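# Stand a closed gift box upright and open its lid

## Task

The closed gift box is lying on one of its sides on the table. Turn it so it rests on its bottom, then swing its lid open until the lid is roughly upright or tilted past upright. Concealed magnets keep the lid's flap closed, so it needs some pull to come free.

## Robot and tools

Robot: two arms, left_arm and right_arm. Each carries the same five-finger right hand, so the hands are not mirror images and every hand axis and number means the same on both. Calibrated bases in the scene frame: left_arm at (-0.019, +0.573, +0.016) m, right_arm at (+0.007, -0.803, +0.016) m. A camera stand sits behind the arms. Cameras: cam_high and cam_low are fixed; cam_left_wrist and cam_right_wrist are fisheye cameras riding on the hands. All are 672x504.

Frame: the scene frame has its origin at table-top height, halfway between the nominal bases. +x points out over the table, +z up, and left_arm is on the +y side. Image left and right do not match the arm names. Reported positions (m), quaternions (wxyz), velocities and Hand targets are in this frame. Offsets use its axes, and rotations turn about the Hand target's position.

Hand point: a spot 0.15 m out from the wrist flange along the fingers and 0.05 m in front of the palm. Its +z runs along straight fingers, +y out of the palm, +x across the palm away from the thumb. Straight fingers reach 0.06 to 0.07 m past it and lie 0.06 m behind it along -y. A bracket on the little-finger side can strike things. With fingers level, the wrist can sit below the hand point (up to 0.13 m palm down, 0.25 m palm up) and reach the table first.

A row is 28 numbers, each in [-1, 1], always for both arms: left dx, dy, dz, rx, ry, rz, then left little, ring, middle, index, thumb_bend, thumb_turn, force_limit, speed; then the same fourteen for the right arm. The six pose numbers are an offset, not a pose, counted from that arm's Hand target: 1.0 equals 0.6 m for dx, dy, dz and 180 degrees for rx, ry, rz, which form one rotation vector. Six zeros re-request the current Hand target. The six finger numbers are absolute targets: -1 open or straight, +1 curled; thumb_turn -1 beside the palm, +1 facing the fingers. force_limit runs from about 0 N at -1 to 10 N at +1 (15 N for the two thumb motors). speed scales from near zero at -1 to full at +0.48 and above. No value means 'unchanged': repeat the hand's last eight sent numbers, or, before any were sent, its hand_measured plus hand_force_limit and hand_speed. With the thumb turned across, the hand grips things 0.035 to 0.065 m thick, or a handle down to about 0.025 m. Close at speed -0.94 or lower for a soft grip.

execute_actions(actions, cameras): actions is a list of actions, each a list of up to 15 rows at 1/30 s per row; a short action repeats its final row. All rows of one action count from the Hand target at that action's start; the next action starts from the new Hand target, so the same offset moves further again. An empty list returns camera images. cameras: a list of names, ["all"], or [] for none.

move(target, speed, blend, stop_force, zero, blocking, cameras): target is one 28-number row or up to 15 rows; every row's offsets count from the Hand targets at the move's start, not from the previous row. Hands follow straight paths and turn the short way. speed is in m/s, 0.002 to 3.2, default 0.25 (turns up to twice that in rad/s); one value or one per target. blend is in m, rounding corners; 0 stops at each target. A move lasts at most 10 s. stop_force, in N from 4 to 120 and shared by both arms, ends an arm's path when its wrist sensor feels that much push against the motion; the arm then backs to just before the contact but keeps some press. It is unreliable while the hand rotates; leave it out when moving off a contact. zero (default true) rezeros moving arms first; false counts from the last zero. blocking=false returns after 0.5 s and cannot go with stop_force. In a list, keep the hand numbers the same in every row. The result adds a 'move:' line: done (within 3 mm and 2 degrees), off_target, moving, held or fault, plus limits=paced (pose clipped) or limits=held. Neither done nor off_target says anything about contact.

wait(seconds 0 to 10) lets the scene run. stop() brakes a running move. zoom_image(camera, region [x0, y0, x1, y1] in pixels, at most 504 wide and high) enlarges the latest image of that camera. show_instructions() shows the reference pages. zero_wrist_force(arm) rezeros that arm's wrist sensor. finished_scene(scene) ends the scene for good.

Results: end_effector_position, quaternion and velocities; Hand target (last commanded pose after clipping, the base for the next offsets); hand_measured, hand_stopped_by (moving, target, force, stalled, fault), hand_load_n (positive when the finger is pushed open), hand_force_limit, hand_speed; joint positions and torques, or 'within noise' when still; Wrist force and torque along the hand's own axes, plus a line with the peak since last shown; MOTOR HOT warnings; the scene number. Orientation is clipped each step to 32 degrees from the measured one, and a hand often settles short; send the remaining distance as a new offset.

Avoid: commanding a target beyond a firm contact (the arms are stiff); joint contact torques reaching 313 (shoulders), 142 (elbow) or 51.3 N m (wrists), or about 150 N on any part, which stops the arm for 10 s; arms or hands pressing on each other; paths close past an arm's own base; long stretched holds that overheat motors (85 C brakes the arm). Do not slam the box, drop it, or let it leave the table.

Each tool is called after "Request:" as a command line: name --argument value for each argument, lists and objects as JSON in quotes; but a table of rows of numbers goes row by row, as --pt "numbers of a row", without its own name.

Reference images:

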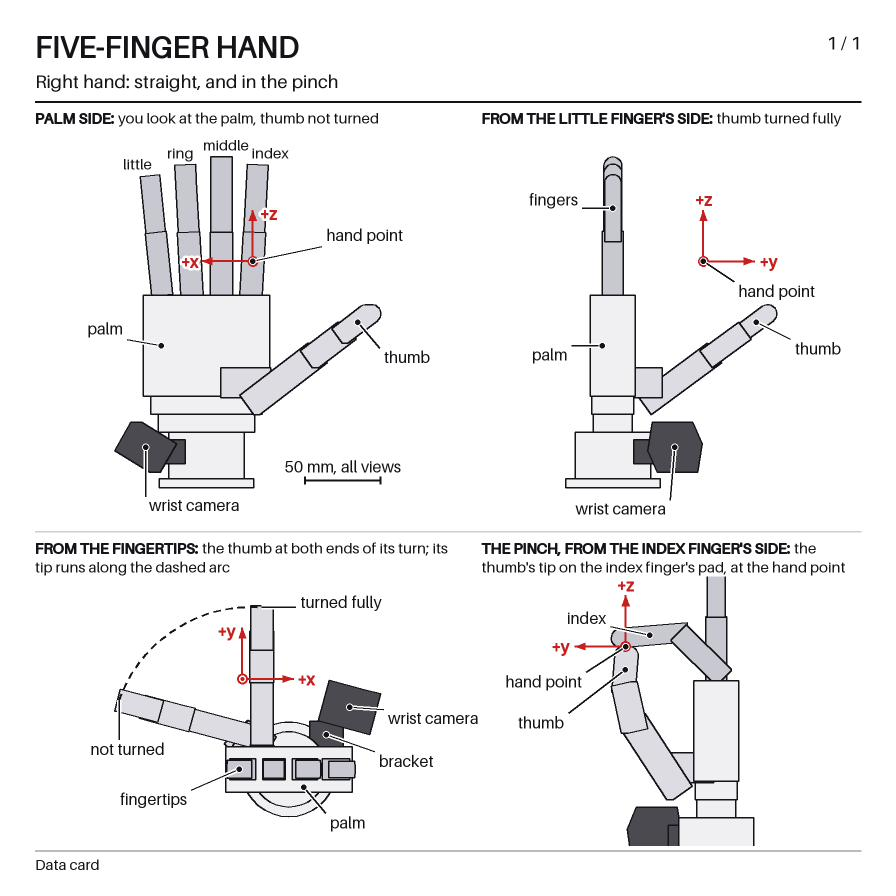

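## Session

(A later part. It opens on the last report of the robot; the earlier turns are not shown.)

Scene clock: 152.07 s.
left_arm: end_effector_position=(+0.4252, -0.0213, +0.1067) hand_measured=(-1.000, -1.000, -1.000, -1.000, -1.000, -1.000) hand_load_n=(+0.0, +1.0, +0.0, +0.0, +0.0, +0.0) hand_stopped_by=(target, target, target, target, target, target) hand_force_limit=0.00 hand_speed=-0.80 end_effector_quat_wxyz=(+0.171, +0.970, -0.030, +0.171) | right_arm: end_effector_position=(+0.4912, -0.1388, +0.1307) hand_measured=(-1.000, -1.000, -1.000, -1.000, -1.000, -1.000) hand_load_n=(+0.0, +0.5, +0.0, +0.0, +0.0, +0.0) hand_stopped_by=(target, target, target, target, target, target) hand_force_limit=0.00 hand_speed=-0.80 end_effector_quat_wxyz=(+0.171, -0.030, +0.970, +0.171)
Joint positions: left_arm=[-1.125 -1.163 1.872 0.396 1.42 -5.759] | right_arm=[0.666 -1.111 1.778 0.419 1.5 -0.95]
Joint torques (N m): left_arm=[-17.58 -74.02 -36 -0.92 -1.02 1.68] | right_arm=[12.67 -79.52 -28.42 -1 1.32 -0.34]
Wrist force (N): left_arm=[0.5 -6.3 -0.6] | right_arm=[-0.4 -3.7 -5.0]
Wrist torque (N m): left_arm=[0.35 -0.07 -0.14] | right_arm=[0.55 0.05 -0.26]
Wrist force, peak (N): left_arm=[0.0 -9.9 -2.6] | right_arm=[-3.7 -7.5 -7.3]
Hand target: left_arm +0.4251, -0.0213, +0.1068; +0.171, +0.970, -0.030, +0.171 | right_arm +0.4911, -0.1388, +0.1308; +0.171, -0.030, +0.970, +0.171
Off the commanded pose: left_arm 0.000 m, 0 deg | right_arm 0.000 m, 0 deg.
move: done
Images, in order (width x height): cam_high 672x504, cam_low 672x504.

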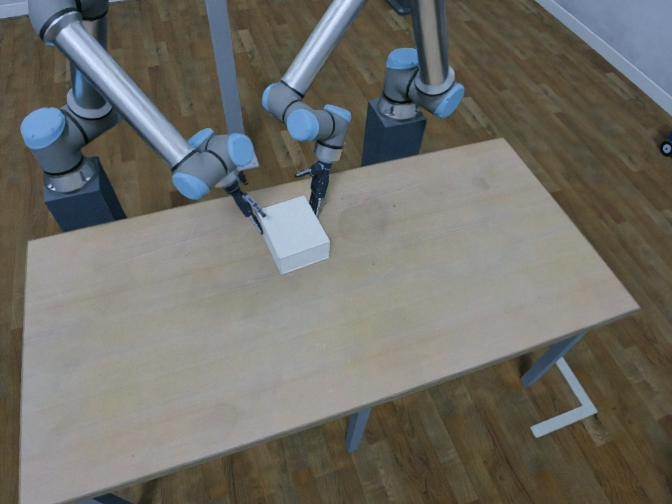

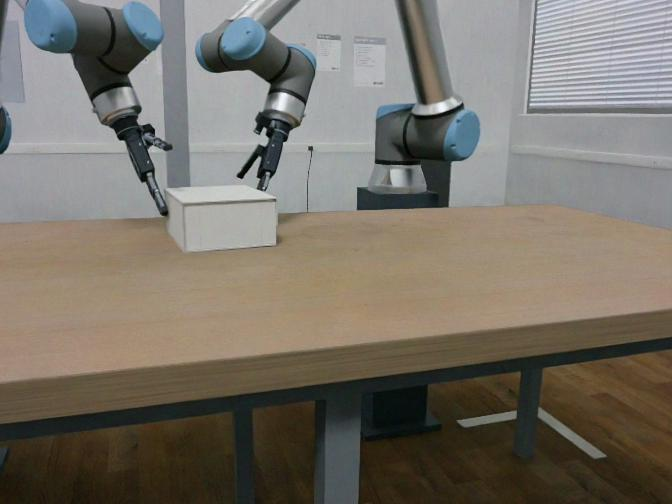

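Request:
move --pt "0 0.117 0 0 0 0 -1 -1 -1 -1 -1 -1 0 -0.8 0 0 0 0 0 0 -1 -1 -1 -1 -1 -1 0 -0.8" --pt "0.158 0.172 0.047 -0.165 0.1086 -0.0292 -1 -1 -1 -1 -1 -1 0 -0.8 0 0 0 0 0 0 -1 -1 -1 -1 -1 -1 0 -0.8" --speed 0.25 --blend 0.02 --cameras '["all"]'

Request:
zoom_image --camera "cam_high" --region '[230, 170, 350, 290]'

Request:
zoom_image --camera "cam_low" --region '[130, 130, 330, 280]'

Scene clock: 183.53 s.
left_arm: end_effector_position=(+0.5199, +0.0818, +0.1350) hand_measured=(-1.000, -1.000, -1.000, -1.000, -1.000, -1.000) hand_load_n=(+0.0, +0.5, +0.0, +0.0, +0.0, +0.0) hand_stopped_by=(target, target, target, target, target, target) hand_force_limit=0.00 hand_speed=-0.80 end_effector_quat_wxyz=(+0.423, +0.906, +0.000, +0.000) | right_arm: end_effector_position=(+0.4911, -0.1388, +0.1308) hand_measured=(-1.000, -1.000, -1.000, -1.000, -1.000, -1.000) hand_load_n=(+0.0, +0.0, +0.0, +0.0, +0.0, +0.0) hand_stopped_by=(target, target, target, target, target, target) hand_force_limit=0.00 hand_speed=-0.80 end_effector_quat_wxyz=(+0.171, -0.030, +0.970, +0.171)
Joint positions: left_arm=[-0.675 -1.081 1.867 0.133 2.201 -5.626] | right_arm=[0.666 -1.111 1.779 0.419 1.5 -0.95]
Joint torques (N m): left_arm=[2.11 -63.83 -18.11 3.31 3.11 2.33] | right_arm=[-4.08 -80.25 -30.56 3.78 -1.84 -2.39]
Wrist force (N): left_arm=[0.2 0.3 0.5] | right_arm=[0.1 0.4 0.5]
Wrist torque (N m): left_arm=[-0.07 -0.11 0.18] | right_arm=[-0.03 -0.17 -0.02]
Wrist force, peak (N): left_arm=[1.2 -7.2 -0.9] | right_arm=[-0.8 -5.0 -3.8]
Hand target: left_arm +0.5199, +0.0819, +0.1350; +0.423, +0.906, +0.000, -0.001 | right_arm +0.4911, -0.1388, +0.1308; +0.171, -0.030, +0.970, +0.171
Off the commanded pose: left_arm 0.000 m, 0 deg | right_arm 0.000 m, 0 deg.
move: done
camera_calibration:
cam_left_wrist: T_world_to_cam=[[0.262834, -0.60508, 0.75153, -0.190142], [-0.819981, 0.27041, 0.504489, 0.341393], [-0.508478, -0.748837, -0.425081, 0.501438], [0, 0, 0, 1]] pos_world=[0.584881, 0.168128, 0.18382]
cam_right_wrist: T_world_to_cam=[[-0.362782, 0.894264, 0.262071, 0.261522], [0.595897, 0.00640599, 0.803035, -0.390527], [0.716447, 0.447494, -0.535213, -0.100464], [0, 0, 0, 1]] pos_world=[0.399566, -0.186411, 0.1913]

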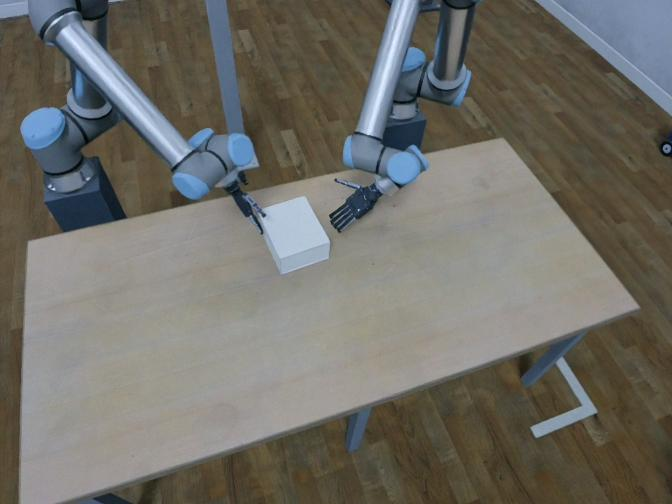

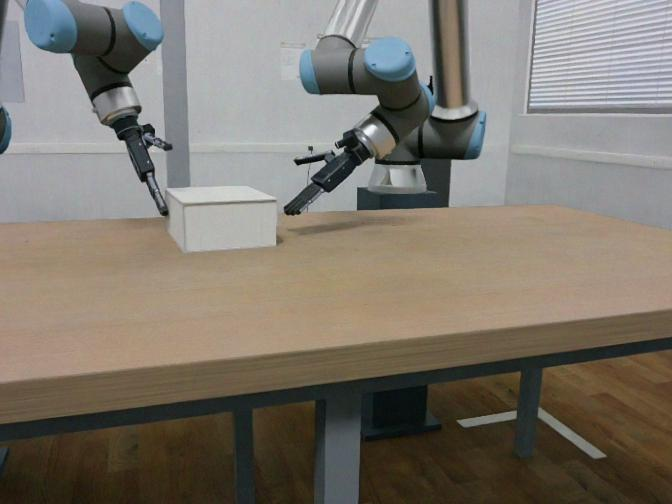

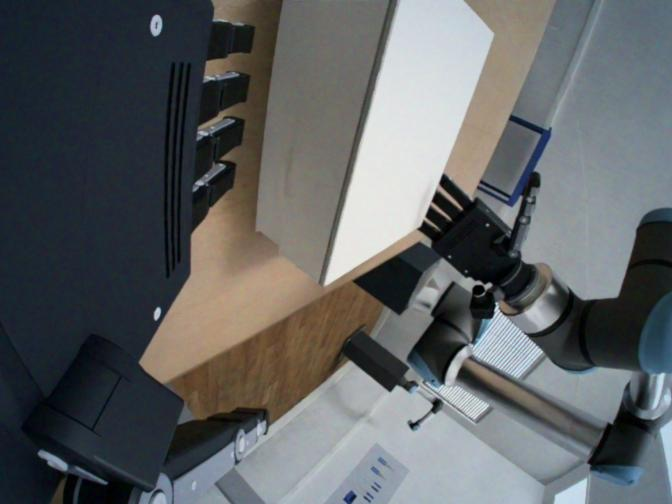

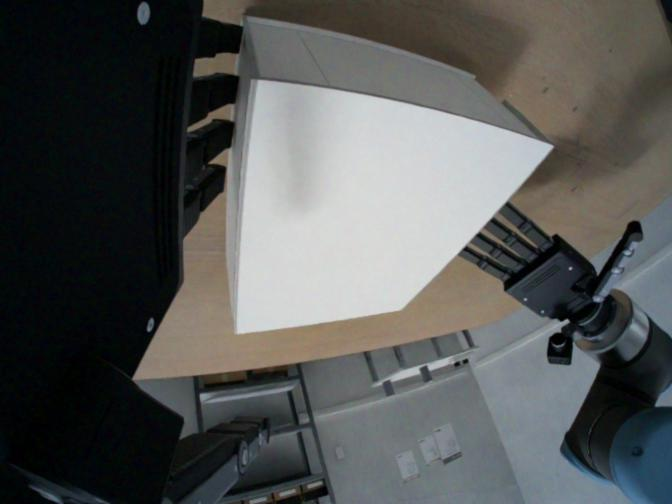

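Scaled by 4.200.

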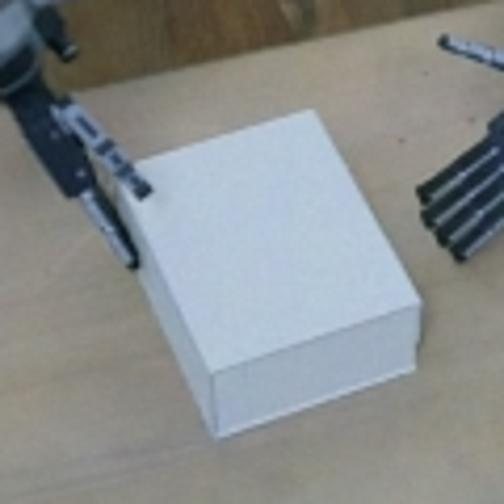

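Scaled by 2.520.

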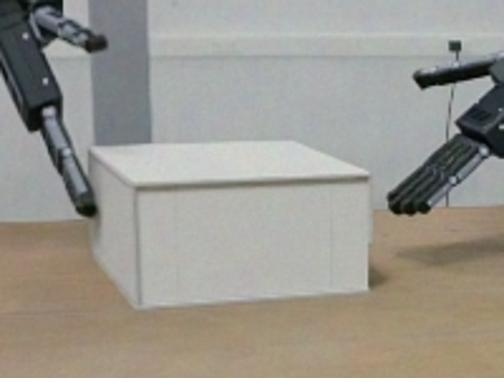

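Request:
move --target '[-0.0038,-0.0863,-0.0417,0,0,0.0372,-1,-1,-1,-1,-1,-1,0,-0.8,0,0,0,0,0,0,-1,-1,-1,-1,-1,-1,0,-0.8]' --speed 0.15

Request:
move --target '[0.0058,-0.0497,0,0,0,0,-1,-1,-1,-1,-1,-1,0,-0.8,0,0,0,0,0,0,-1,-1,-1,-1,-1,-1,0,-0.8]' --speed 0.02 --stop_force 5 --cameras '["all"]'

Request:
zoom_image --camera "cam_left_wrist" --region '[180, 0, 400, 280]'

Scene clock: 198.17 s.
left_arm: end_effector_position=(+0.5175, +0.0302, +0.1098) hand_measured=(-1.000, -1.000, -1.000, -1.000, -1.000, -1.000) hand_load_n=(+0.0, +0.0, +0.0, +0.0, +0.0, +0.0) hand_stopped_by=(target, target, target, target, target, target) hand_force_limit=0.00 hand_speed=-0.80 end_effector_quat_wxyz=(+0.422, +0.905, +0.053, +0.024) | right_arm: end_effector_position=(+0.4911, -0.1388, +0.1308) hand_measured=(-1.000, -1.000, -1.000, -1.000, -1.000, -1.000) hand_load_n=(+0.0, +0.0, +0.0, +0.0, +0.0, +0.0) hand_stopped_by=(target, target, target, target, target, target) hand_force_limit=0.00 hand_speed=-0.80 end_effector_quat_wxyz=(+0.171, -0.030, +0.970, +0.171)
Joint positions: left_arm=[-0.772 -1.078 1.902 -0.007 2.063 -5.819] | right_arm=[0.666 -1.111 1.779 0.419 1.5 -0.95]
Joint torques (N m): left_arm=[-1.4 -75.62 -40.52 0.56 0.24 -1.22] | right_arm=[-4.31 -81.08 -30.48 3.67 -1.63 -2.41]
Wrist force (N): left_arm=[-0.1 -0.1 0.3] | right_arm=[0.1 0.7 0.3]
Wrist torque (N m): left_arm=[-0.14 -0.07 -0.05] | right_arm=[0.03 -0.16 -0.01]
Wrist force, peak (N): left_arm=[-0.4 0.6 1.8] | right_arm=[0.1 1.0 0.1]
Hand target: left_arm +0.5176, +0.0301, +0.1099; +0.422, +0.905, +0.053, +0.024 | right_arm +0.4911, -0.1388, +0.1308; +0.171, -0.030, +0.970, +0.171
Off the commanded pose: left_arm 0.000 m, 0 deg | right_arm 0.000 m, 0 deg.
move: done

Scene clock: 199.53 s.
left_arm: end_effector_position=(+0.5183, +0.0246, +0.1100) hand_measured=(-1.000, -1.000, -1.000, -1.000, -1.000, -1.000) hand_load_n=(+0.0, +0.0, +0.0, +0.0, +0.0, +0.0) hand_stopped_by=(target, target, target, target, target, target) hand_force_limit=0.00 hand_speed=-0.80 end_effector_quat_wxyz=(+0.422, +0.905, +0.053, +0.024) | right_arm: end_effector_position=(+0.4911, -0.1388, +0.1308) hand_measured=(-1.000, -1.000, -1.000, -1.000, -1.000, -1.000) hand_load_n=(+0.0, +0.5, +0.0, +0.0, -0.5, +0.0) hand_stopped_by=(target, target, target, target, target, target) hand_force_limit=0.00 hand_speed=-0.80 end_effector_quat_wxyz=(+0.171, -0.030, +0.970, +0.171)
Joint positions: left_arm=[-0.778 -1.075 1.896 -0.007 2.059 -5.824] | right_arm=[0.666 -1.111 1.779 0.419 1.5 -0.95]
Joint torques (N m): left_arm=[13.38 -76.03 -17.9 -0.56 3.46 2.37] | right_arm=[1.2 -79.63 -38.01 -0.83 -1.55 -2.18]
Wrist force (N): left_arm=[1.1 -1.2 -0.8] | right_arm=[0.3 -2.1 -1.9]
Wrist torque (N m): left_arm=[0.00 0.02 0.14] | right_arm=[0.30 0.17 -0.15]
Wrist force, peak (N): left_arm=[4.2 -3.4 -12.8] | right_arm=[1.8 -9.1 -7.8]
Hand target: left_arm +0.5183, +0.0246, +0.1100; +0.422, +0.905, +0.053, +0.024 (not the last commanded pose) | right_arm +0.4911, -0.1388, +0.1308; +0.171, -0.030, +0.970, +0.171
Off the commanded pose: left_arm 0.024 m, 0 deg | right_arm 0.000 m, 0 deg.
move: contact (left_arm)
camera_calibration:
cam_left_wrist: T_world_to_cam=[[0.331556, -0.570206, 0.751622, -0.242045], [-0.845862, 0.173178, 0.504506, 0.383887], [-0.417837, -0.803041, -0.424898, 0.401431], [0, 0, 0, 1]] pos_world=[0.572699, 0.117869, 0.15882]
cam_right_wrist: T_world_to_cam=[[-0.362718, 0.894304, 0.262024, 0.261513], [0.595898, 0.0064051, 0.803035, -0.390527], [0.716479, 0.447415, -0.535237, -0.100487], [0, 0, 0, 1]] pos_world=[0.399567, -0.186411, 0.1913]

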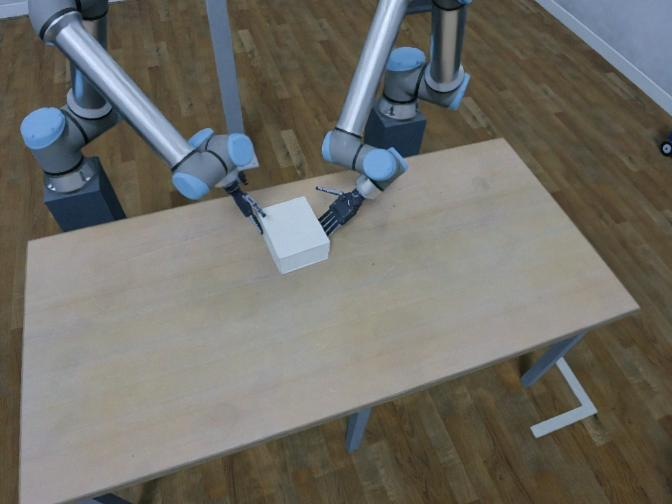

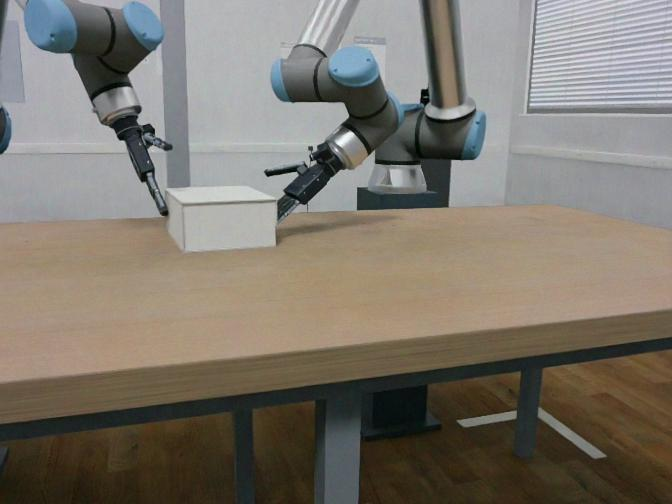

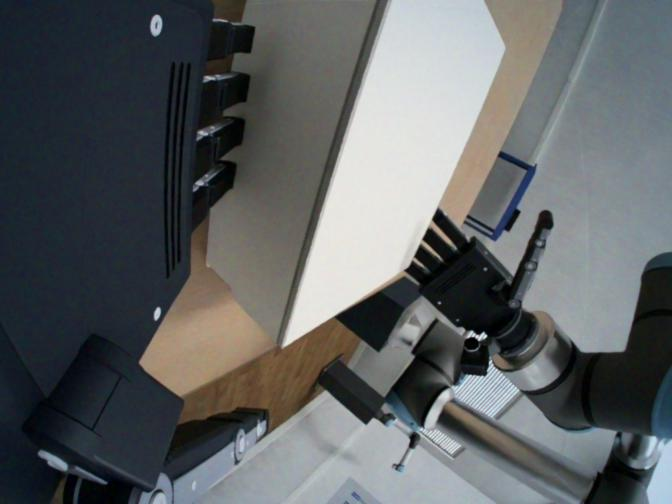

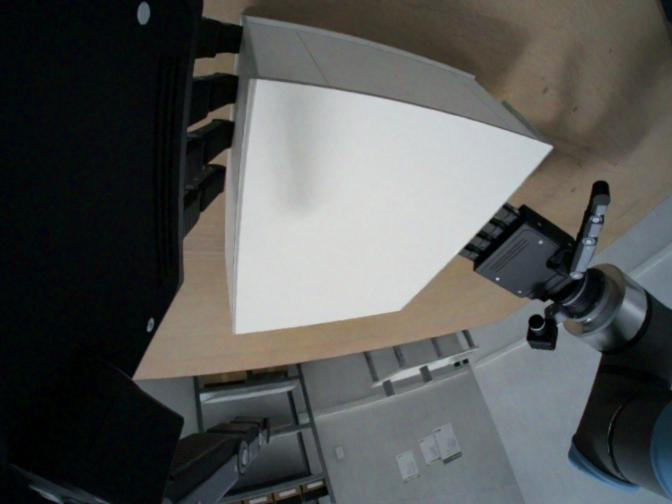

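Scaled by 1.800 from the camera's 672x504 image, which has a finer 960x720 frame.

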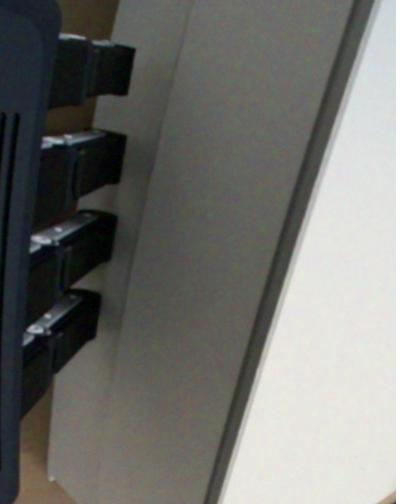

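Request:
move --target '[0.0004,-0.0033,0.035,0,0,0,-1,-1,-1,-1,-1,-1,0,-0.8,0,0,0,0,0,0,-1,-1,-1,-1,-1,-1,0,-0.8]' --speed 0.03 --stop_force 20 --cameras '["all"]'

Request:
zoom_image --camera "cam_left_wrist" --region '[180, 0, 400, 280]'

Scene clock: 206.60 s.
left_arm: end_effector_position=(+0.5185, +0.0226, +0.1310) hand_measured=(-1.000, -1.000, -1.000, -1.000, -1.000, -1.000) hand_load_n=(+0.0, +0.0, +1.5, +0.0, +0.0, -0.5) hand_stopped_by=(target, target, target, target, target, target) hand_force_limit=0.00 hand_speed=-0.80 end_effector_quat_wxyz=(+0.422, +0.905, +0.053, +0.024) | right_arm: end_effector_position=(+0.4911, -0.1388, +0.1308) hand_measured=(-1.000, -1.000, -1.000, -1.000, -1.000, -1.000) hand_load_n=(+0.0, +0.5, +1.0, +0.0, +0.0, +0.0) hand_stopped_by=(target, target, target, target, target, target) hand_force_limit=0.00 hand_speed=-0.80 end_effector_quat_wxyz=(+0.171, -0.030, +0.970, +0.171)
Joint positions: left_arm=[-0.78 -1.099 1.885 0.028 2.057 -5.825] | right_arm=[0.666 -1.111 1.779 0.419 1.5 -0.95]
Joint torques (N m): left_arm=[-26.4 -57.23 -24.77 -2.48 5.06 1.28] | right_arm=[9.28 -68.61 -35.16 1.27 -1.61 -2.28]
Wrist force (N): left_arm=[5.6 -9.9 -8.7] | right_arm=[2.4 -11.8 -6.7]
Wrist torque (N m): left_arm=[1.13 0.44 0.32] | right_arm=[1.06 0.33 -0.29]
Wrist force, peak (N): left_arm=[5.2 -10.6 -9.6] | right_arm=[2.0 -12.1 -7.2]
Hand target: left_arm +0.5185, +0.0226, +0.1310; +0.422, +0.905, +0.053, +0.024 | right_arm +0.4911, -0.1388, +0.1308; +0.171, -0.030, +0.970, +0.171
Off the commanded pose: left_arm 0.000 m, 0 deg | right_arm 0.000 m, 0 deg.
move: done
camera_calibration:
cam_left_wrist: T_world_to_cam=[[0.331556, -0.570206, 0.751622, -0.259069], [-0.845862, 0.173178, 0.504506, 0.373892], [-0.417837, -0.803041, -0.424898, 0.408873], [0, 0, 0, 1]] pos_world=[0.572999, 0.115869, 0.17982]
cam_right_wrist: T_world_to_cam=[[-0.362782, 0.894264, 0.262071, 0.261522], [0.595897, 0.00640599, 0.803035, -0.390527], [0.716447, 0.447494, -0.535213, -0.100464], [0, 0, 0, 1]] pos_world=[0.399566, -0.186411, 0.1913]

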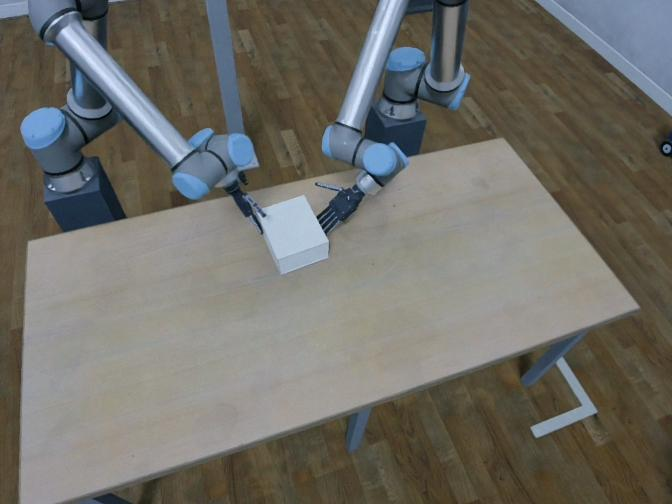

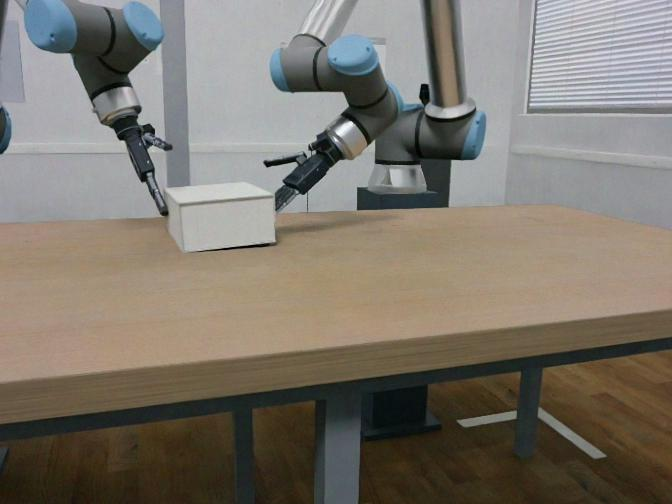

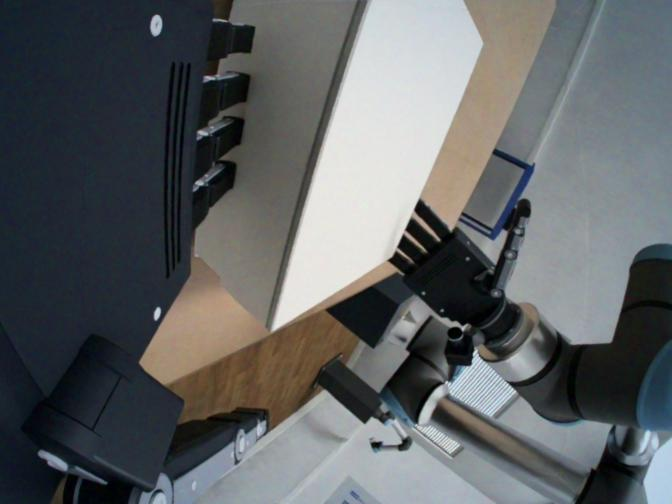

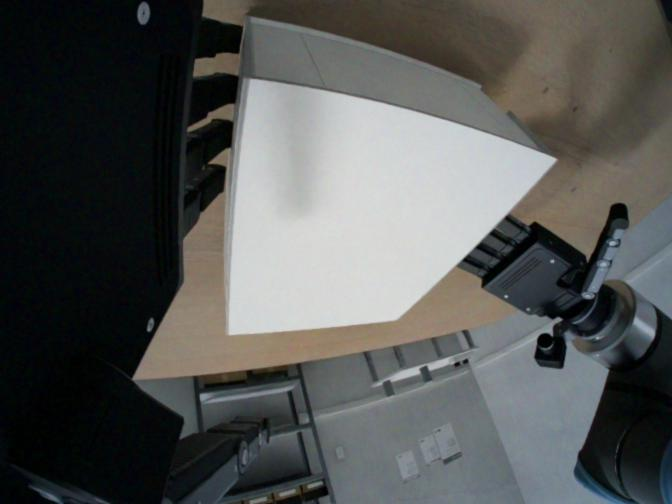

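Scaled by 1.800 from the camera's 672x504 image, which has a finer 960x720 frame.

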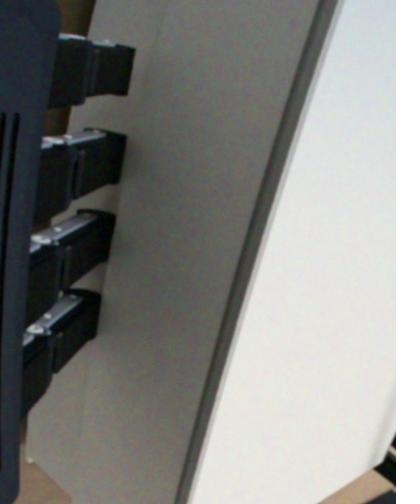

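Request:
move --pt "0 0 -0.035 0 0 0 -1 -1 -1 -1 -1 -1 0 -0.8 0 0 0 0 0 0 -1 -1 -1 -1 -1 -1 0 -0.8" --pt "-0.003 0.03 -0.037 0 0 0 -1 -1 -1 -1 -1 -1 0 -0.8 0 -0.05 0 0 0 0 -1 -1 -1 -1 -1 -1 0 -0.8" --speed 0.08

Request:
move --pt "0 0 0 0 0 0 -1 -1 -1 -1 -1 -1 0 -0.8 0 -0.15 0.133 0 0 0.05 -1 -1 -1 -1 -1 -1 0 -0.8" --pt "0 0 0 0 0 0 -1 -1 -1 -1 -1 -1 0 -0.8 0.5 -0.183 0.267 -0.0469 0.0413 0.265 -1 -1 -1 -1 -1 -1 0 -0.8" --pt "0 0 0 0 0 0 -1 -1 -1 -1 -1 -1 0 -0.8 0.515 0.232 0.067 -0.0938 0.0827 0.5299 -1 -1 -1 -1 -1 -1 0 -0.8" --pt "0 0 0 0 0 0 -1 -1 -1 -1 -1 -1 0 -0.8 0.348 0.232 -0.01 -0.0938 0.0827 0.5299 -1 -1 -1 -1 -1 -1 0 -0.8" --speed 0.35 --blend 0.04 --cameras '["all"]'

Request:
zoom_image --camera "cam_high" --region '[230, 170, 350, 290]'

Request:
zoom_image --camera "cam_low" --region '[130, 130, 330, 280]'

Scene clock: 249.50 s.
left_arm: end_effector_position=(+0.5167, +0.0408, +0.1088) hand_measured=(-1.000, -1.000, -1.000, -1.000, -1.000, -1.000) hand_load_n=(+0.0, +0.0, +0.0, +0.0, +0.0, +0.0) hand_stopped_by=(target, target, target, target, target, target) hand_force_limit=0.00 hand_speed=-0.80 end_effector_quat_wxyz=(+0.422, +0.905, +0.053, +0.024) | right_arm: end_effector_position=(+0.4911, -0.1688, +0.1309) hand_measured=(-1.000, -1.000, -1.000, -1.000, -1.000, -1.000) hand_load_n=(+0.0, +0.0, +0.0, +0.0, -0.5, +0.0) hand_stopped_by=(target, target, target, target, target, target) hand_force_limit=0.00 hand_speed=-0.80 end_effector_quat_wxyz=(+0.172, -0.030, +0.970, +0.171)
Joint positions: left_arm=[-0.761 -1.083 1.915 -0.011 2.07 -5.809] | right_arm=[0.626 -1.143 1.83 0.402 1.481 -0.986]
Joint torques (N m): left_arm=[-11.3 -54.53 -38.24 1.86 -1.04 -1.72] | right_arm=[8.33 -43.33 -40.07 5.42 2.06 3.12]
Wrist force (N): left_arm=[-0.2 0.1 0.4] | right_arm=[0.0 0.7 -0.7]
Wrist torque (N m): left_arm=[-0.11 -0.06 -0.05] | right_arm=[0.09 -0.08 0.04]
Wrist force, peak (N): left_arm=[5.4 -10.3 -9.0] | right_arm=[2.1 -12.0 -7.2]
Hand target: left_arm +0.5167, +0.0406, +0.1088; +0.422, +0.905, +0.053, +0.024 | right_arm +0.4911, -0.1688, +0.1308; +0.171, -0.030, +0.970, +0.171
Off the commanded pose: left_arm 0.000 m, 0 deg | right_arm 0.000 m, 0 deg.
move: done

Scene clock: 252.93 s.
left_arm: end_effector_position=(+0.5167, +0.0406, +0.1088) hand_measured=(-1.000, -1.000, -1.000, -1.000, -1.000, -1.000) hand_load_n=(+0.0, +0.0, +0.0, +0.0, +0.0, +0.0) hand_stopped_by=(target, target, target, target, target, target) hand_force_limit=0.00 hand_speed=-0.80 end_effector_quat_wxyz=(+0.422, +0.905, +0.053, +0.024) | right_arm: end_effector_position=(+0.6978, -0.0315, +0.1243) hand_measured=(-1.000, -1.000, -1.000, -1.000, -1.000, -1.000) hand_load_n=(+0.0, +0.0, +0.0, +0.0, +0.0, +0.0) hand_stopped_by=(target, target, target, target, target, target) hand_force_limit=0.00 hand_speed=-0.80 end_effector_quat_wxyz=(+0.018, +0.709, -0.694, -0.121)
Joint positions: left_arm=[-0.761 -1.083 1.914 -0.011 2.07 -5.809] | right_arm=[0.558 -0.152 0.035 1.781 1.344 -2.617]
Joint torques (N m): left_arm=[-15.24 -54.8 -39.33 3.23 -0.96 -1.79] | right_arm=[10.45 -126.63 -48.42 4.99 1.61 2.44]
Wrist force (N): left_arm=[-0.2 0.0 0.3] | right_arm=[0.0 0.3 -0.2]
Wrist torque (N m): left_arm=[-0.12 -0.05 -0.03] | right_arm=[0.03 -0.01 -0.02]
Wrist force, peak (N): left_arm=[-0.1 0.2 0.8] | right_arm=[1.3 0.0 -2.9]
Hand target: left_arm +0.5167, +0.0406, +0.1088; +0.422, +0.905, +0.053, +0.024 | right_arm +0.6999, -0.0296, +0.1248; +0.128, +0.735, -0.656, -0.116
Off the commanded pose: left_arm 0.000 m, 0 deg | right_arm 0.003 m, 14 deg.
elbow stopped short (right arm): the move would have taken joint 3 (elbow) straighter than the controller allows.
move: off_target (right_arm)
camera_calibration:
cam_left_wrist: T_world_to_cam=[[0.331556, -0.570206, 0.751622, -0.231522], [-0.845862, 0.173178, 0.504506, 0.380452], [-0.417837, -0.803041, -0.424898, 0.413143], [0, 0, 0, 1]] pos_world=[0.571199, 0.133869, 0.15762]
cam_right_wrist: T_world_to_cam=[[-0.938121, -0.289304, 0.190347, 0.615333], [-0.0960965, 0.745532, 0.659505, 0.0148555], [-0.332707, 0.600404, -0.727201, 0.460744], [0, 0, 0, 1]] pos_world=[0.731977, -0.10969, 0.20813]

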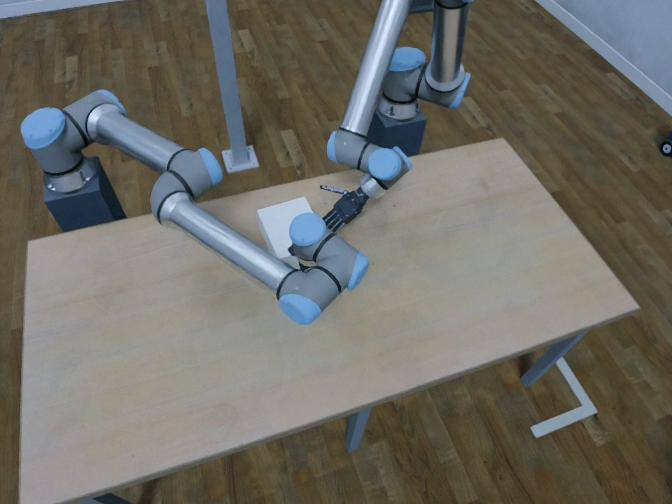

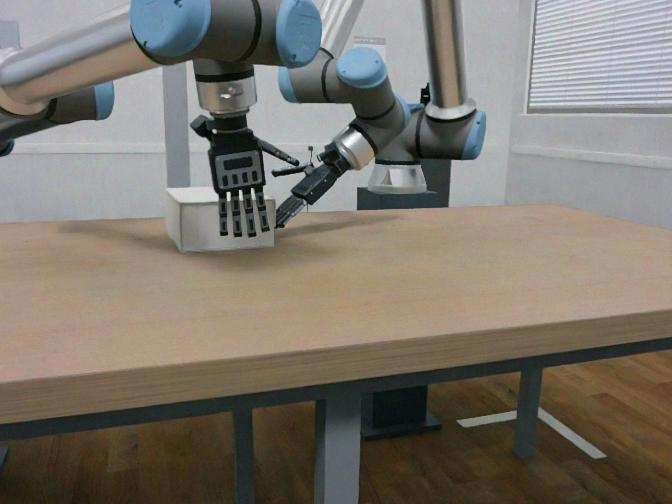

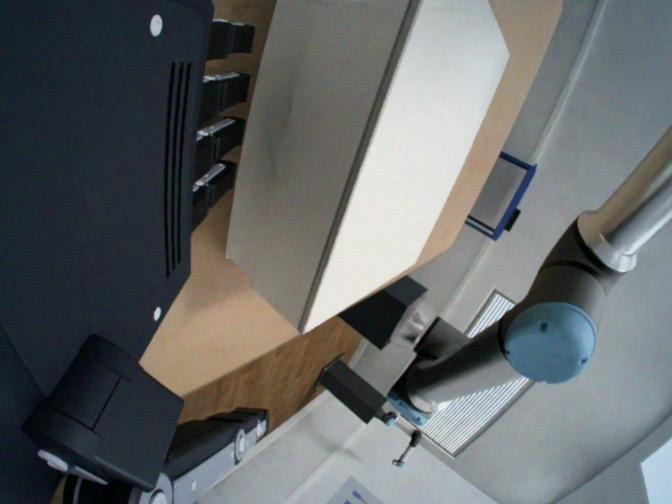

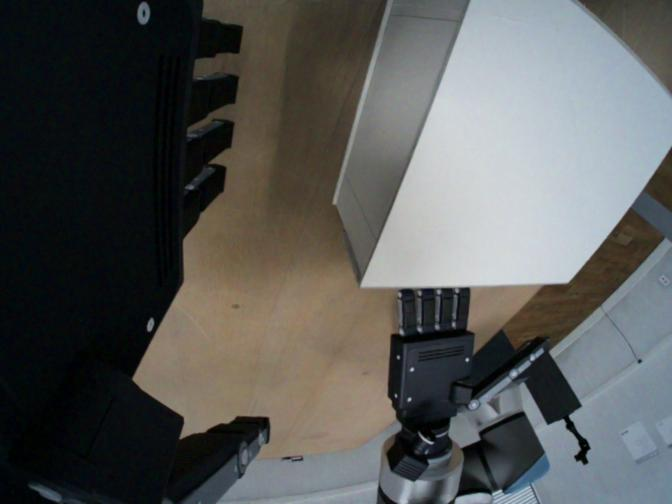

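Scaled by 4.200.

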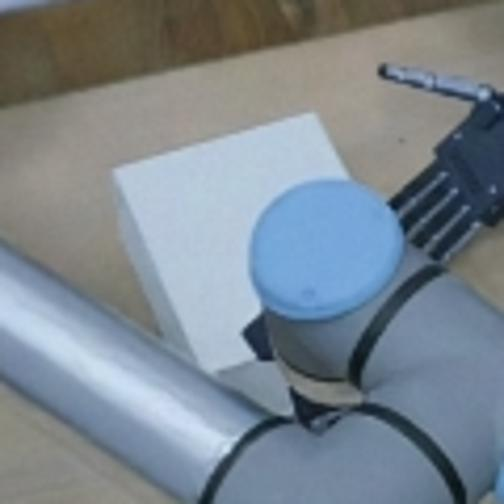

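Scaled by 2.520.

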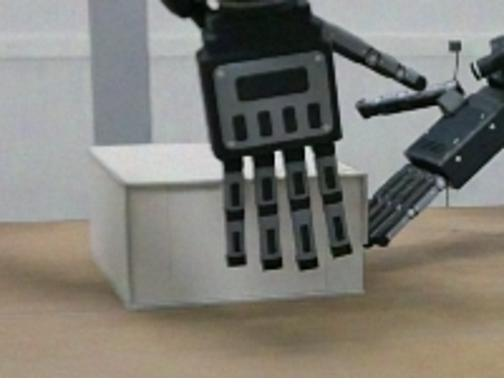

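Request:
move --target '[0,0,0,0,0,0,-1,-1,-1,-1,-1,-1,0,-0.8,-0.0667,0,0,0,0,0,-1,-1,-1,-1,-1,-1,0,-0.8]' --speed 0.1 --cameras '["cam_low","cam_right_wrist"]'

Scene clock: 262.87 s.
left_arm: end_effector_position=(+0.5167, +0.0406, +0.1088) hand_measured=(-1.000, -1.000, -1.000, -1.000, -1.000, -1.000) hand_load_n=(+0.0, +0.0, +0.0, +0.0, +0.0, +0.0) hand_stopped_by=(target, target, target, target, target, target) hand_force_limit=0.00 hand_speed=-0.80 end_effector_quat_wxyz=(+0.422, +0.905, +0.053, +0.024) | right_arm: end_effector_position=(+0.6576, -0.0316, +0.1244) hand_measured=(-1.000, -1.000, -1.000, -1.000, -1.000, -1.000) hand_load_n=(+0.0, +0.0, +0.0, +0.0, +0.0, +0.0) hand_stopped_by=(target, target, target, target, target, target) hand_force_limit=0.00 hand_speed=-0.80 end_effector_quat_wxyz=(+0.077, +0.723, -0.676, -0.120)
Joint positions: left_arm=[-0.761 -1.083 1.914 -0.011 2.07 -5.809] | right_arm=[0.589 -0.135 0.035 1.88 1.372 -2.643]
Joint torques (N m): left_arm=[-14.78 -53.61 -39.08 2.86 -1.01 -1.93] | right_arm=[-8.36 -111.75 -35.9 1.98 -2.12 -0.12]
Wrist force (N): left_arm=[0.1 0.0 0.2] | right_arm=[-0.2 0.6 -1.0]
Wrist torque (N m): left_arm=[-0.11 -0.09 -0.02] | right_arm=[0.11 0.06 0.18]
Wrist force, peak (N): left_arm=[0.0 0.1 0.7] | right_arm=[-0.3 1.1 -0.6]
Hand target: left_arm +0.5167, +0.0406, +0.1088; +0.422, +0.905, +0.053, +0.024 | right_arm +0.6599, -0.0296, +0.1248; +0.128, +0.735, -0.656, -0.116
Off the commanded pose: left_arm 0.000 m, 0 deg | right_arm 0.003 m, 6 deg.
elbow stopped short (right arm): the move would have taken joint 3 (elbow) straighter than the controller allows.
move: off_target (right_arm)
camera_calibration:
cam_right_wrist: T_world_to_cam=[[-0.900897, -0.32501, 0.287669, 0.53989], [-0.0917171, 0.790366, 0.60573, 0.016128], [-0.424232, 0.519316, -0.741848, 0.506873], [0, 0, 0, 1]] pos_world=[0.702896, -0.100504, 0.210943]
Images, in order (width x height): cam_low 672x504, cam_right_wrist 672x504.

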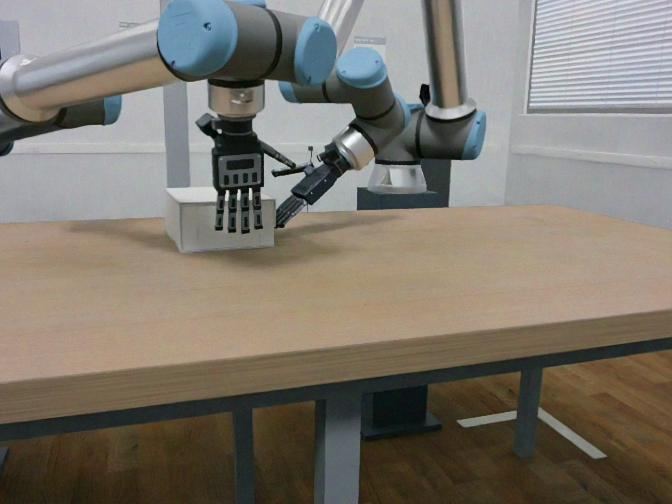

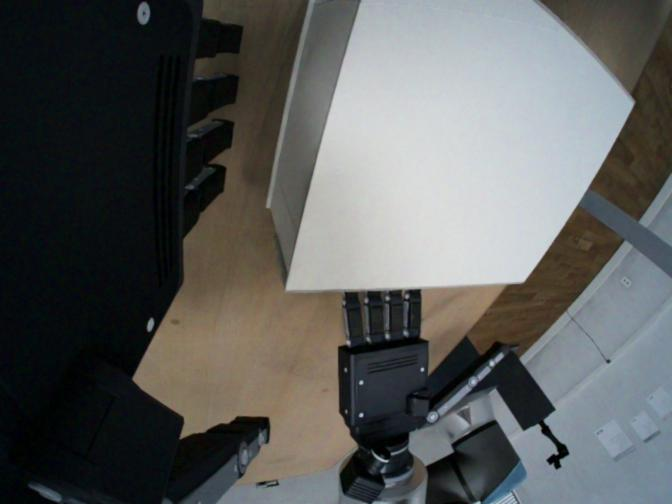

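Request:
move --target '[0,0,0,0,0,0,-1,-1,-1,-1,-1,-1,0,-0.8,-0.0483,-0.0067,-0.0217,0,0,0,-1,-1,-1,-1,-1,-1,0,-0.8]' --speed 0.08 --cameras '["cam_low","cam_left_wrist"]'

Request:
zoom_image --camera "cam_low" --region '[150, 150, 310, 270]'

Scene clock: 269.17 s.
left_arm: end_effector_position=(+0.5167, +0.0406, +0.1088) hand_measured=(-1.000, -1.000, -1.000, -1.000, -1.000, -1.000) hand_load_n=(+0.0, +0.0, +0.0, +0.0, +0.0, +0.0) hand_stopped_by=(target, target, target, target, target, target) hand_force_limit=0.00 hand_speed=-0.80 end_effector_quat_wxyz=(+0.422, +0.905, +0.053, +0.024) | right_arm: end_effector_position=(+0.6299, -0.0345, +0.1115) hand_measured=(-1.000, -1.000, -1.000, -1.000, -1.000, -1.000) hand_load_n=(+0.0, +0.0, +0.0, +0.0, +0.0, +0.0) hand_stopped_by=(target, target, target, target, target, target) hand_force_limit=0.00 hand_speed=-0.80 end_effector_quat_wxyz=(+0.126, +0.734, -0.657, -0.116) end_effector_velocity=(+0.002, +0.001, -0.001) end_effector_angular_velocity=(+0.005, -0.003, -0.004)
Joint positions: left_arm=[-0.761 -1.083 1.914 -0.011 2.07 -5.809] | right_arm=[0.612 -0.11 0.035 1.948 1.404 -2.667]
Joint velocities: left_arm=[within noise] | right_arm=[-0.001 -0.001 0 -0.005 -0.003 0.002]
Joint torques (N m): left_arm=[-15.69 -53.92 -39.39 3 -1.09 -1.9] | right_arm=[-7.01 -132.88 -36.16 1.92 -1.36 2.4]
Wrist force (N): left_arm=[0.0 0.1 0.4] | right_arm=[0.1 0.6 -0.7]
Wrist torque (N m): left_arm=[-0.12 -0.08 -0.02] | right_arm=[0.12 -0.01 0.17]
Wrist force, peak (N): left_arm=[-0.2 0.1 0.8] | right_arm=[0.2 0.2 -1.6]
Hand target: left_arm +0.5167, +0.0406, +0.1088; +0.422, +0.905, +0.053, +0.024 | right_arm +0.6309, -0.0336, +0.1118; +0.128, +0.735, -0.656, -0.116
Off the commanded pose: left_arm 0.000 m, 0 deg | right_arm 0.001 m, 0 deg.
elbow stopped short (right arm): the move would have taken joint 3 (elbow) straighter than the controller allows.
move: done
camera_calibration:
cam_left_wrist: T_world_to_cam=[[0.331556, -0.570206, 0.751622, -0.231522], [-0.845862, 0.173178, 0.504506, 0.380452], [-0.417837, -0.803041, -0.424898, 0.413143], [0, 0, 0, 1]] pos_world=[0.571199, 0.133869, 0.15762]
Images, in order (width x height): cam_low 672x504, cam_left_wrist 672x504.

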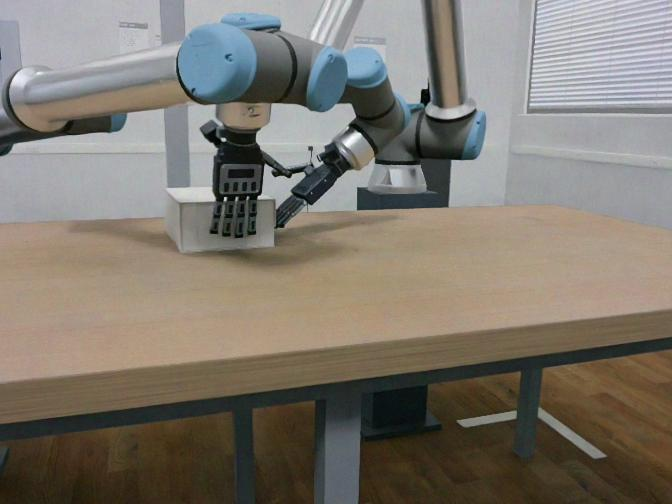

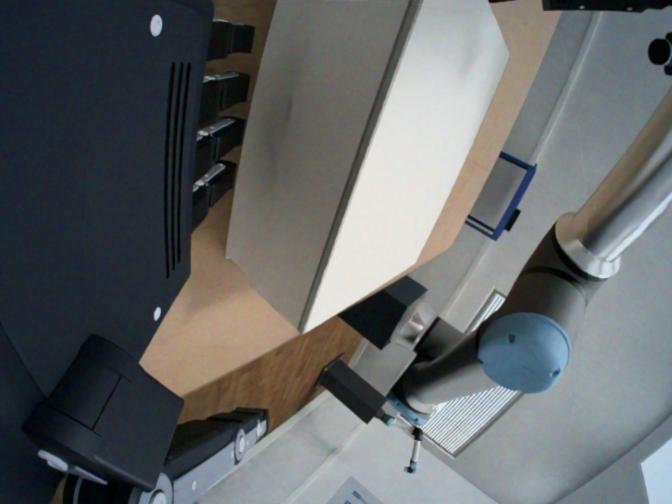

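Scaled by 3.150.

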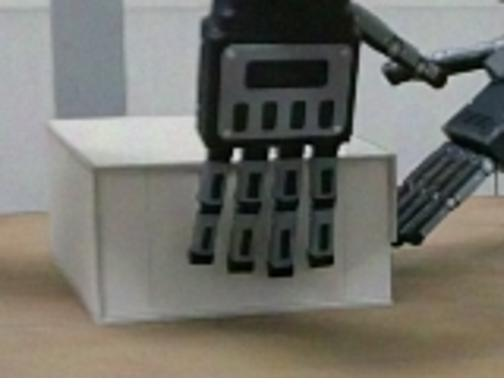

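Request:
move --target '[0,0,0,0,0,0,-1,-1,-1,-1,-1,-1,0,-0.8,0,0,-0.05,0,0,0,-1,-1,-1,-1,-1,-1,0,-0.8]' --speed 0.02 --stop_force 8 --cameras '["cam_low","cam_high"]'

Request:
zoom_image --camera "cam_low" --region '[150, 150, 310, 270]'

Scene clock: 274.90 s.
left_arm: end_effector_position=(+0.5167, +0.0406, +0.1088) hand_measured=(-1.000, -1.000, -1.000, -1.000, -1.000, -1.000) hand_load_n=(+0.0, +0.0, +0.0, +0.0, -0.5, +0.0) hand_stopped_by=(target, target, target, target, target, target) hand_force_limit=0.00 hand_speed=-0.80 end_effector_quat_wxyz=(+0.422, +0.905, +0.053, +0.024) | right_arm: end_effector_position=(+0.6306, -0.0338, +0.0888) hand_measured=(-1.000, -1.000, -1.000, -1.000, -1.000, -1.000) hand_load_n=(+0.0, +0.0, -1.0, +0.0, -0.5, +0.0) hand_stopped_by=(target, target, target, target, target, target) hand_force_limit=0.00 hand_speed=-0.80 end_effector_quat_wxyz=(+0.128, +0.734, -0.656, -0.116)
Joint positions: left_arm=[-0.761 -1.083 1.914 -0.011 2.07 -5.809] | right_arm=[0.612 -0.091 0.038 1.93 1.406 -2.668]
Joint torques (N m): left_arm=[-14.57 -54.58 -39.18 2.76 -0.97 -1.82] | right_arm=[5.3 -124.72 -41.52 6 -0.82 1.19]
Wrist force (N): left_arm=[-0.1 0.0 0.4] | right_arm=[0.3 1.6 -7.8]
Wrist torque (N m): left_arm=[-0.14 -0.07 -0.03] | right_arm=[0.53 0.17 0.20]
Wrist force, peak (N): left_arm=[-0.1 0.0 0.8] | right_arm=[0.4 3.0 -24.2]
Hand target: left_arm +0.5167, +0.0406, +0.1088; +0.422, +0.905, +0.053, +0.024 | right_arm +0.6306, -0.0338, +0.0888; +0.128, +0.734, -0.656, -0.116 (not the last commanded pose)
Off the commanded pose: left_arm 0.000 m, 0 deg | right_arm 0.007 m, 0 deg.
move: contact (right_arm)
Images, in order (width x height): cam_high 672x504, cam_low 672x504.

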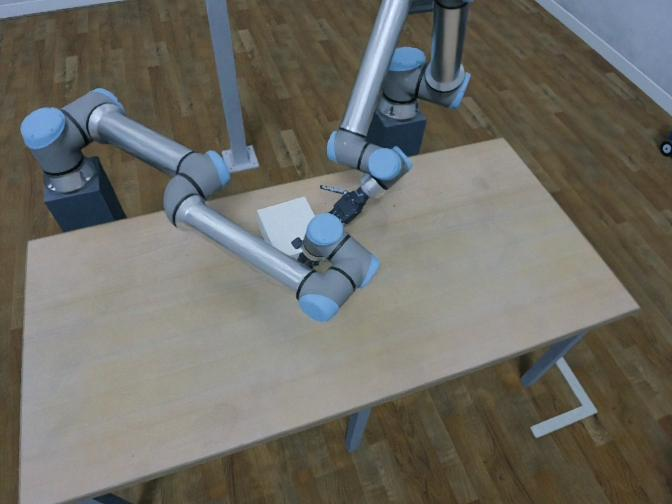

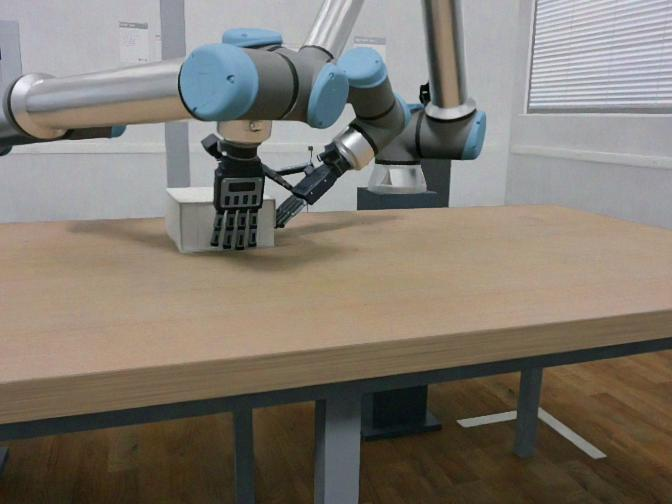

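Scaled by 3.150.

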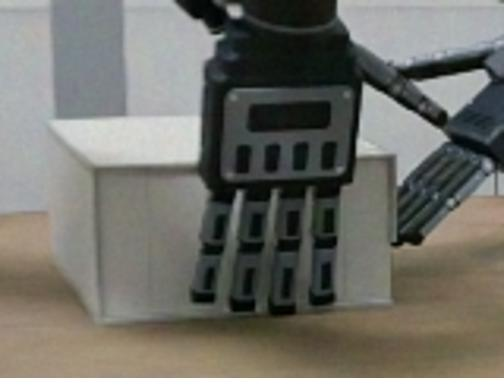

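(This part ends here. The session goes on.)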